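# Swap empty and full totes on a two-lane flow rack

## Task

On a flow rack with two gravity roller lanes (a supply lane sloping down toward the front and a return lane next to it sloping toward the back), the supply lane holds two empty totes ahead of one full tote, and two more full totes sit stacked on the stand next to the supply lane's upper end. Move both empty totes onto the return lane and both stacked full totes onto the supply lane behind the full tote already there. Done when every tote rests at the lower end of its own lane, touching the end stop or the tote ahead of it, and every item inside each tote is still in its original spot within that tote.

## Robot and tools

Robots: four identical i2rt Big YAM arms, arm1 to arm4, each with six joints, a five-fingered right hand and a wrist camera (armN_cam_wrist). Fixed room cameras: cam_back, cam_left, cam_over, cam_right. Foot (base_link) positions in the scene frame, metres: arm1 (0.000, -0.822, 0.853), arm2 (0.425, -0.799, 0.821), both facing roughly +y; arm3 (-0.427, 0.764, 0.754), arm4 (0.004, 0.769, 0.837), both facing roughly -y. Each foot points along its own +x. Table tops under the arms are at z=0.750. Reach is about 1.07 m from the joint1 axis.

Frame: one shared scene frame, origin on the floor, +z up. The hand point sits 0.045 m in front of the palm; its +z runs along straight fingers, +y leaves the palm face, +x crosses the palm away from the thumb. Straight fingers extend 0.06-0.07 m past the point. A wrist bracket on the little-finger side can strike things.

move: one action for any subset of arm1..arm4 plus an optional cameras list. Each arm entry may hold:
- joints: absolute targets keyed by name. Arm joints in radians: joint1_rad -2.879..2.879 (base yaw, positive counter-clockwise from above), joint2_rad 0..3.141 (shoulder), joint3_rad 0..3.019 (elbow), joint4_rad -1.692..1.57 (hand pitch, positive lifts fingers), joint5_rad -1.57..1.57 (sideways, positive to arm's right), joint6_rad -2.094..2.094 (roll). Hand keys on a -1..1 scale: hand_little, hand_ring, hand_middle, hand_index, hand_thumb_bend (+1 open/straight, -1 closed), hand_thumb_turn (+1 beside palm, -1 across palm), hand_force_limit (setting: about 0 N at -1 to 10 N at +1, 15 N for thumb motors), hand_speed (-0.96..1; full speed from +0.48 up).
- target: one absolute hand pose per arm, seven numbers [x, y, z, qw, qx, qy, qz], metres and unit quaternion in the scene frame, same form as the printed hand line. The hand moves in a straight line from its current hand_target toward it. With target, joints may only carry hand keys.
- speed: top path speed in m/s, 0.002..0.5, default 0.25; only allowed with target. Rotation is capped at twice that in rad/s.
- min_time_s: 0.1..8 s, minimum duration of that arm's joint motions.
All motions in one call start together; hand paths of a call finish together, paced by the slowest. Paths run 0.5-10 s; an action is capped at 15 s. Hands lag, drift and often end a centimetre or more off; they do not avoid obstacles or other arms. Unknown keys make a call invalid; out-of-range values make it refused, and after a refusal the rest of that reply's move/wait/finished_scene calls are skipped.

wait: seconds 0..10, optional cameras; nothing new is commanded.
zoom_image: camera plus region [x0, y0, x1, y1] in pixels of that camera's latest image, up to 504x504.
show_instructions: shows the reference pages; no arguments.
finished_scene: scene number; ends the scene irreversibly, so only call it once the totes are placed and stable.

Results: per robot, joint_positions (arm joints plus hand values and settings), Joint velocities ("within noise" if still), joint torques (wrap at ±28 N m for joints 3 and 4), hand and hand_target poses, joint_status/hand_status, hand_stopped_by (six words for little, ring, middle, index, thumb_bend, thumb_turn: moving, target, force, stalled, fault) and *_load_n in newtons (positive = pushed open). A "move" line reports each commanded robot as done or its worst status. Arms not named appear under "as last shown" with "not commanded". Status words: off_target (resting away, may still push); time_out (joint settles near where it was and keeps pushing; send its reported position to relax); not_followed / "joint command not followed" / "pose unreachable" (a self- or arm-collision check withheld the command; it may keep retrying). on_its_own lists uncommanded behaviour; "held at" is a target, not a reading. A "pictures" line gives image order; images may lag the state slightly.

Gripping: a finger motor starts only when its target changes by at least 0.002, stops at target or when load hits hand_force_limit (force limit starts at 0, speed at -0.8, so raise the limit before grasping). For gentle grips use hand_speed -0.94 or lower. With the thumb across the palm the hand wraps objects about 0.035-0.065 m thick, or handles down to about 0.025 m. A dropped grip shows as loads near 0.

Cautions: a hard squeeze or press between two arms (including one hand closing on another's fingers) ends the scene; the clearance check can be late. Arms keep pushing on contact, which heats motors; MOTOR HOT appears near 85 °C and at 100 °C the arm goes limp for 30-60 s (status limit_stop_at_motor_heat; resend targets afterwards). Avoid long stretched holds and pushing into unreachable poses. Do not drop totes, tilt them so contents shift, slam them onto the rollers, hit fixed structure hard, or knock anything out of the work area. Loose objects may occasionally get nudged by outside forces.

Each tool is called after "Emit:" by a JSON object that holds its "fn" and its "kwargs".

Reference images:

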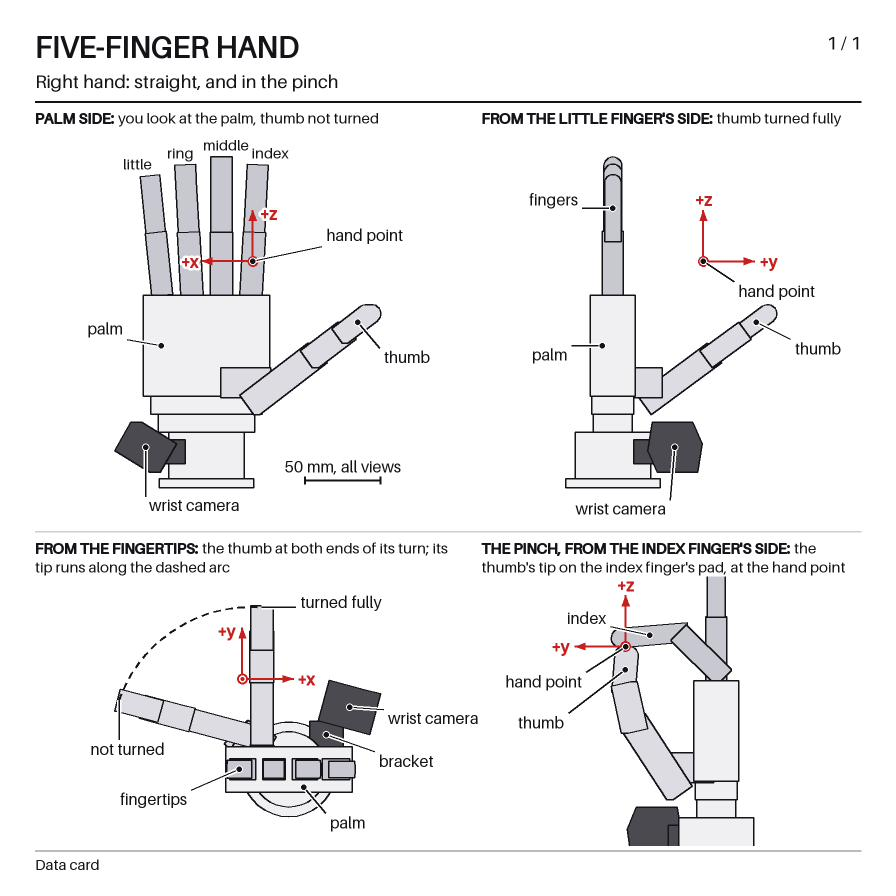

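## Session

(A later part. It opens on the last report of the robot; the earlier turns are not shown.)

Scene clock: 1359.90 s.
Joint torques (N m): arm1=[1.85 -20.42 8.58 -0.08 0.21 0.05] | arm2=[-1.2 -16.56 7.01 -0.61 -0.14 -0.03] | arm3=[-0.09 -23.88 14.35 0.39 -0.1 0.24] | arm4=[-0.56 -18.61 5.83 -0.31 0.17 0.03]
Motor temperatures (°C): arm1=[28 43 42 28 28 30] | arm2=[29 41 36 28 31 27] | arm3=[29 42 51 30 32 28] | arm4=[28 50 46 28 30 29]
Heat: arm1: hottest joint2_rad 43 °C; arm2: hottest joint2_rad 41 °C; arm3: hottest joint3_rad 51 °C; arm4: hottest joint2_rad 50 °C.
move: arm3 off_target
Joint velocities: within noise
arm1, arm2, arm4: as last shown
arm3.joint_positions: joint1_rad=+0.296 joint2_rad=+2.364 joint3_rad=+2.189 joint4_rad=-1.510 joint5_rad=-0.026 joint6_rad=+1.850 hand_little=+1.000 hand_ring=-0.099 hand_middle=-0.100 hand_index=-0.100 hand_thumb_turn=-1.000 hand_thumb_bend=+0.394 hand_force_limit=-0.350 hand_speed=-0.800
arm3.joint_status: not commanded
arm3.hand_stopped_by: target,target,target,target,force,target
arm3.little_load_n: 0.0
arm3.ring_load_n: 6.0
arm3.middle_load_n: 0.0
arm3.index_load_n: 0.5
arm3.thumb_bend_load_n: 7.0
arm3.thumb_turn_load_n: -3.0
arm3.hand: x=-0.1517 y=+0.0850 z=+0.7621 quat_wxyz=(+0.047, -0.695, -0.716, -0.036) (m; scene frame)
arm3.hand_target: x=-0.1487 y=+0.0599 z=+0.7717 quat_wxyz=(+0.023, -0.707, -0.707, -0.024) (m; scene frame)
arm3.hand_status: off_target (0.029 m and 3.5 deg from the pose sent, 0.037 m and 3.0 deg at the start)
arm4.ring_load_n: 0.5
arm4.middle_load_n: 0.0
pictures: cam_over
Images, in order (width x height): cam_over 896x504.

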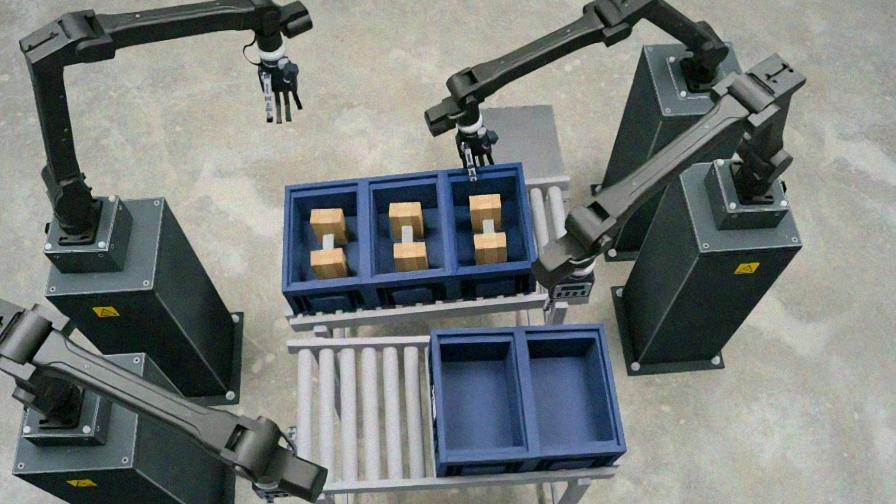

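Emit:
{"fn": "move", "kwargs": {"arm3": {"joints": {"hand_thumb_bend": 1.0, "hand_index": 0.3, "hand_middle": 0.3, "hand_ring": 0.3, "hand_speed": -0.6}}}}

Emit:
{"fn": "move", "kwargs": {"arm3": {"target": [-0.245, 0.082, 0.780, -0.02, 0.7068, 0.7068, 0.02], "speed": 0.12}}}

Emit:
{"fn": "move", "kwargs": {"arm3": {"target": [-0.34, 0.20, 0.93, 0, 0.7071, 0.7071, 0], "speed": 0.25}, "cameras": ["cam_over", "cam_left", "cam_right", "cam_back"]}}

Emit:
{"fn": "zoom_image", "kwargs": {"camera": "cam_over", "region": [270, 140, 600, 330]}}

Emit:
{"fn": "zoom_image", "kwargs": {"camera": "cam_left", "region": [260, 150, 600, 340]}}

Emit:
{"fn": "zoom_image", "kwargs": {"camera": "cam_right", "region": [265, 150, 700, 350]}}

Emit:
{"fn": "zoom_image", "kwargs": {"camera": "cam_over", "region": [280, 310, 640, 500]}}

Scene clock: 1370.50 s.
Joint torques (N m): arm1=[1.9 -20.25 8.58 -0.08 0.21 0.05] | arm2=[-1.26 -16.56 6.99 -0.58 -0.15 -0.04] | arm3=[-0.67 -23.65 13.03 0.76 0.65 0.23] | arm4=[-0.32 -18.78 5.79 -0.36 0.19 0.03]
Motor temperatures (°C): arm1=[28 43 41 28 28 30] | arm2=[29 41 36 28 31 27] | arm3=[29 40 54 30 32 28] | arm4=[28 50 45 28 30 29]
Heat: arm1: hottest joint2_rad 43 °C; arm2: hottest joint2_rad 41 °C; arm3: hottest joint3_rad 54 °C; arm4: hottest joint2_rad 50 °C.
move: arm3 done
Joint velocities: within noise
arm1: as last shown
arm1.little_load_n: 0.5
arm1.middle_load_n: 0.5
arm1.index_load_n: 0.5
arm2.joint_positions: joint1_rad=-0.424 joint2_rad=+1.801 joint3_rad=+1.635 joint4_rad=-1.385 joint5_rad=-0.002 joint6_rad=+1.096 hand_little=+1.000 hand_ring=+0.300 hand_middle=+0.300 hand_index=+0.300 hand_thumb_turn=-1.000 hand_thumb_bend=+1.000 hand_force_limit=-0.300 hand_speed=+0.000
arm2.joint_status: not commanded
arm2.hand_stopped_by: target,target,target,target,target,target
arm2.little_load_n: 0.0
arm2.ring_load_n: 0.0
arm2.middle_load_n: 0.0
arm2.index_load_n: 0.0
arm2.thumb_bend_load_n: 0.0
arm2.thumb_turn_load_n: 0.0
arm2.hand: x=+0.6169 y=-0.2726 z=+0.9738 quat_wxyz=(-0.011, +0.708, -0.706, -0.002) (m; scene frame)
arm2.hand_target: x=+0.6199 y=-0.2799 z=+0.9700 quat_wxyz=(+0.000, +0.707, -0.707, +0.000) (m; scene frame)
arm2.hand_status: not commanded
arm3.joint_positions: joint1_rad=+0.300 joint2_rad=+2.364 joint3_rad=+2.207 joint4_rad=-1.520 joint5_rad=-0.042 joint6_rad=+1.851 hand_little=+1.000 hand_ring=+0.300 hand_middle=+0.299 hand_index=+0.300 hand_thumb_turn=-1.000 hand_thumb_bend=+1.000 hand_force_limit=-0.350 hand_speed=-0.600
arm3.joint_status: all done
arm3.hand_stopped_by: target,target,target,target,target,target
arm3.little_load_n: 0.0
arm3.ring_load_n: 0.0
arm3.middle_load_n: -5.5
arm3.index_load_n: 1.5
arm3.thumb_bend_load_n: 0.0
arm3.thumb_turn_load_n: 0.0
arm3.hand: x=-0.1449 y=+0.0836 z=+0.7701 quat_wxyz=(+0.040, -0.694, -0.717, -0.041) (m; scene frame)
arm3.hand_target: x=-0.1488 y=+0.0598 z=+0.7718 quat_wxyz=(+0.023, -0.707, -0.707, -0.024) (m; scene frame)
arm3.hand_status: not commanded
arm4.joint_positions: joint1_rad=+0.576 joint2_rad=+1.936 joint3_rad=+1.701 joint4_rad=-1.302 joint5_rad=-0.005 joint6_rad=-1.017 hand_little=+1.000 hand_ring=+0.300 hand_middle=+0.300 hand_index=+0.300 hand_thumb_turn=-1.000 hand_thumb_bend=+1.000 hand_force_limit=-0.200 hand_speed=-0.600
arm4.joint_status: not commanded
arm4.hand_stopped_by: target,target,target,target,target,target
arm4.little_load_n: 0.0
arm4.ring_load_n: 0.0
arm4.middle_load_n: 0.0
arm4.index_load_n: 0.0
arm4.thumb_bend_load_n: 0.0
arm4.thumb_turn_load_n: 0.0
arm4.hand: x=+0.2619 y=+0.2901 z=+0.9403 quat_wxyz=(+0.004, +0.708, -0.706, +0.019) (m; scene frame)
arm4.hand_target: x=+0.2600 y=+0.2999 z=+0.9303 quat_wxyz=(+0.000, +0.707, -0.707, +0.000) (m; scene frame)
arm4.hand_status: not commanded
pictures: none

Scene clock: 1372.10 s.
Joint torques (N m): arm1=[1.79 -20.37 8.57 -0.08 0.21 0.05] | arm2=[-1.14 -16.67 6.99 -0.58 -0.17 -0.02] | arm3=[0.26 -24 6.76 0.43 0.06 -0.05] | arm4=[-0.44 -18.61 5.76 -0.42 0.17 0.05]
Motor temperatures (°C): arm1=[28 43 41 28 28 30] | arm2=[29 41 36 28 31 27] | arm3=[29 41 54 30 32 28] | arm4=[28 50 45 28 30 29]
Heat: arm1: hottest joint2_rad 43 °C; arm2: hottest joint2_rad 41 °C; arm3: hottest joint3_rad 54 °C; arm4: hottest joint2_rad 50 °C.
move: arm3 done
Joint velocities: within noise
arm1.joint_positions: joint1_rad=+0.580 joint2_rad=+1.862 joint3_rad=+1.532 joint4_rad=-1.260 joint5_rad=-0.005 joint6_rad=-1.033 hand_little=+1.000 hand_ring=+0.300 hand_middle=+0.300 hand_index=+0.300 hand_thumb_turn=-1.000 hand_thumb_bend=+1.000 hand_force_limit=-0.400 hand_speed=-0.200
arm1.joint_status: not commanded
arm1.hand_stopped_by: target,target,target,target,target,target
arm1.little_load_n: 0.0
arm1.ring_load_n: 0.0
arm1.middle_load_n: 0.0
arm1.index_load_n: 0.0
arm1.thumb_bend_load_n: 0.0
arm1.thumb_turn_load_n: 0.0
arm1.hand: x=-0.2250 y=-0.3801 z=+0.9343 quat_wxyz=(+0.011, +0.705, +0.709, -0.003) (m; scene frame)
arm1.hand_target: x=-0.2300 y=-0.3801 z=+0.9400 quat_wxyz=(+0.000, +0.707, +0.707, +0.000) (m; scene frame)
arm1.hand_status: not commanded
arm2, arm4: as last shown
arm3.joint_positions: joint1_rad=+0.162 joint2_rad=+2.230 joint3_rad=+2.001 joint4_rad=-1.391 joint5_rad=-0.019 joint6_rad=+1.761 hand_little=+1.000 hand_ring=+0.300 hand_middle=+0.299 hand_index=+0.300 hand_thumb_turn=-1.000 hand_thumb_bend=+1.000 hand_force_limit=-0.350 hand_speed=-0.600
arm3.joint_status: not commanded
arm3.hand_stopped_by: target,target,target,target,target,target
arm3.little_load_n: 0.0
arm3.ring_load_n: 0.0
arm3.middle_load_n: 0.0
arm3.index_load_n: 0.0
arm3.thumb_bend_load_n: -0.5
arm3.thumb_turn_load_n: 0.0
arm3.hand: x=-0.2464 y=+0.0772 z=+0.7844 quat_wxyz=(+0.018, -0.712, -0.702, -0.019) (m; scene frame)
arm3.hand_target: x=-0.2449 y=+0.0820 z=+0.7801 quat_wxyz=(+0.020, -0.707, -0.707, -0.020) (m; scene frame)
arm3.hand_status: done (0.007 m and 0.9 deg from the pose sent, 0.101 m and 3.8 deg at the start)
pictures: none

Scene clock: 1373.83 s.
Joint torques (N m): arm1=[1.85 -20.37 8.57 -0.09 0.21 0.05] | arm2=[-1.2 -16.44 6.95 -0.62 -0.15 -0.04] | arm3=[0.67 -17.61 7.23 0.24 0.14 -0.05] | arm4=[-0.09 -18.49 5.81 -0.31 0.18 -0.05]
Motor temperatures (°C): arm1=[28 43 41 28 28 30] | arm2=[29 41 36 28 31 27] | arm3=[29 41 54 30 32 28] | arm4=[28 49 45 28 30 29]
Heat: arm1: hottest joint2_rad 43 °C; arm2: hottest joint2_rad 41 °C; arm3: hottest joint3_rad 54 °C; arm4: hottest joint2_rad 49 °C.
move: arm3 off_target
Joint velocities: within noise
arm1, arm2, arm4: as last shown
arm1.thumb_turn_load_n: -0.5
arm3.joint_positions: joint1_rad=+0.033 joint2_rad=+1.738 joint3_rad=+1.642 joint4_rad=-1.440 joint5_rad=-0.010 joint6_rad=+1.628 hand_little=+1.000 hand_ring=+0.300 hand_middle=+0.299 hand_index=+0.300 hand_thumb_turn=-1.000 hand_thumb_bend=+1.000 hand_force_limit=-0.350 hand_speed=-0.600
arm3.joint_status: not commanded
arm3.hand_stopped_by: target,target,target,target,target,target
arm3.little_load_n: 0.0
arm3.ring_load_n: 0.0
arm3.middle_load_n: 0.0
arm3.index_load_n: 0.0
arm3.thumb_bend_load_n: -0.5
arm3.thumb_turn_load_n: 0.0
arm3.hand: x=-0.3380 y=+0.1923 z=+0.9419 quat_wxyz=(-0.013, -0.710, -0.704, +0.010) (m; scene frame)
arm3.hand_target: x=-0.3399 y=+0.2001 z=+0.9302 quat_wxyz=(+0.000, -0.707, -0.707, +0.000) (m; scene frame)
arm3.hand_status: off_target (0.014 m and 2.0 deg from the pose sent, 0.212 m and 3.1 deg at the start)
pictures: cam_back, cam_left, cam_over, cam_right
Images, in order (width x height): cam_back 896x504, cam_left 896x504, cam_over 896x504, cam_right 896x504.

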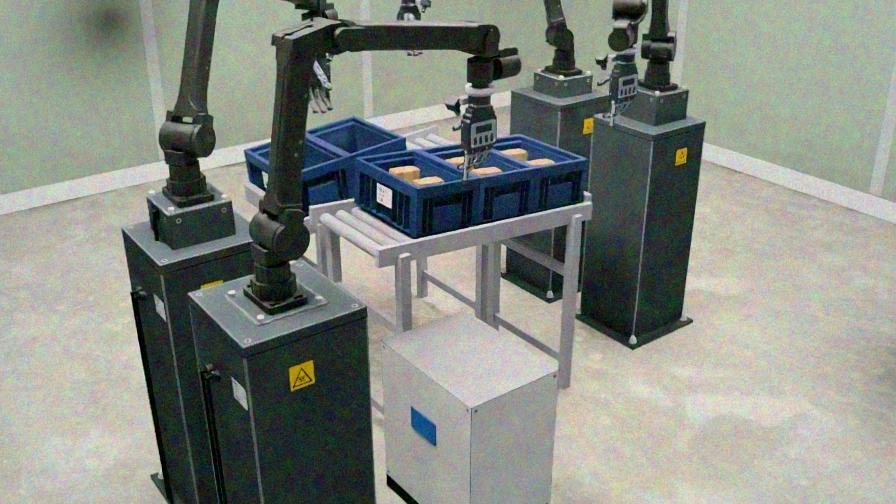

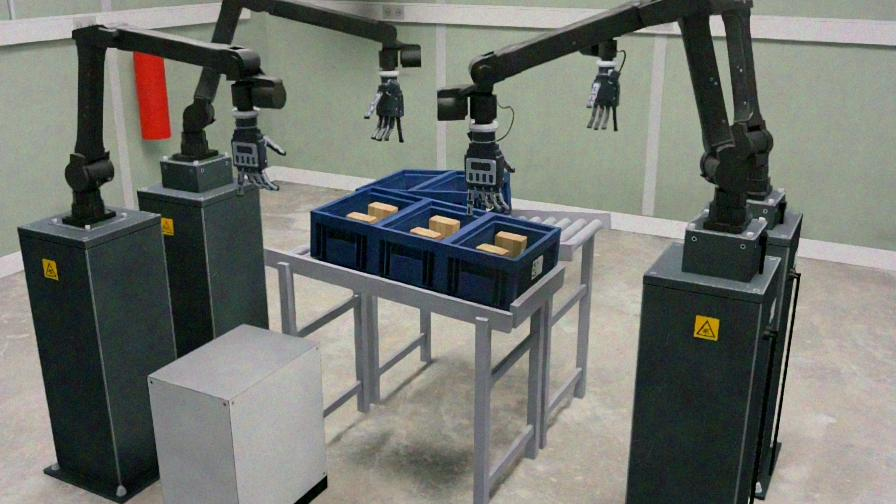

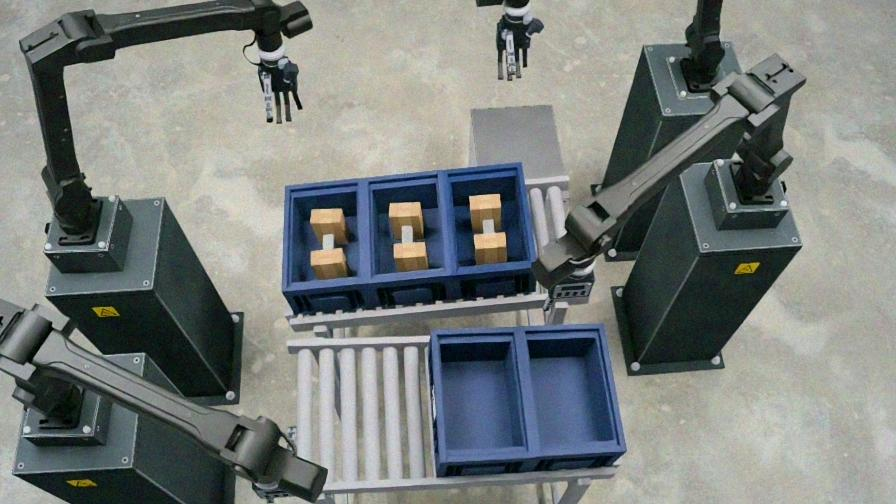

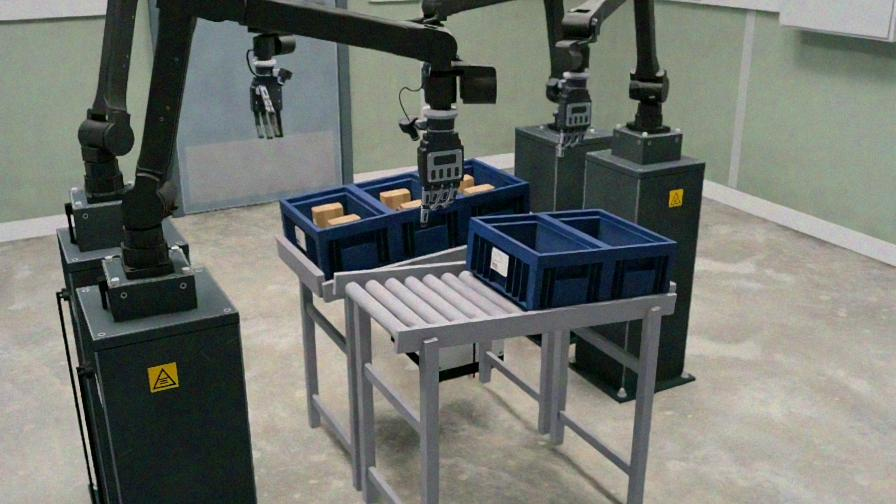

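Scaled by 1.527.

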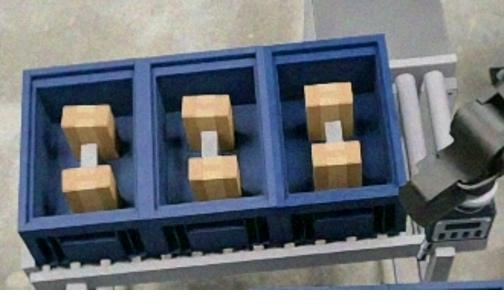

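Scaled by 1.482.

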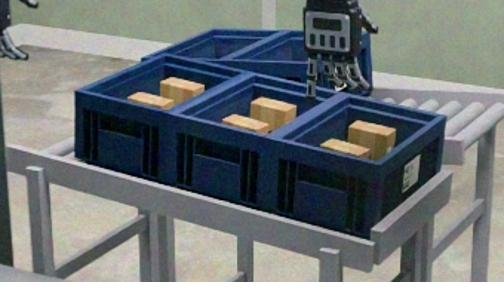

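Scaled by 1.159.

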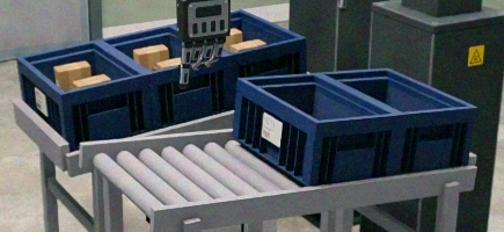

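Scaled by 1.400.

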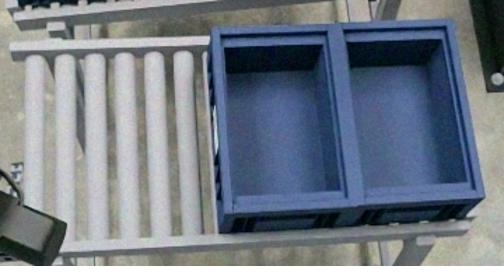

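Emit:
{"fn": "finished_scene", "kwargs": {"scene": 2}}

The scene is finished: the task was done.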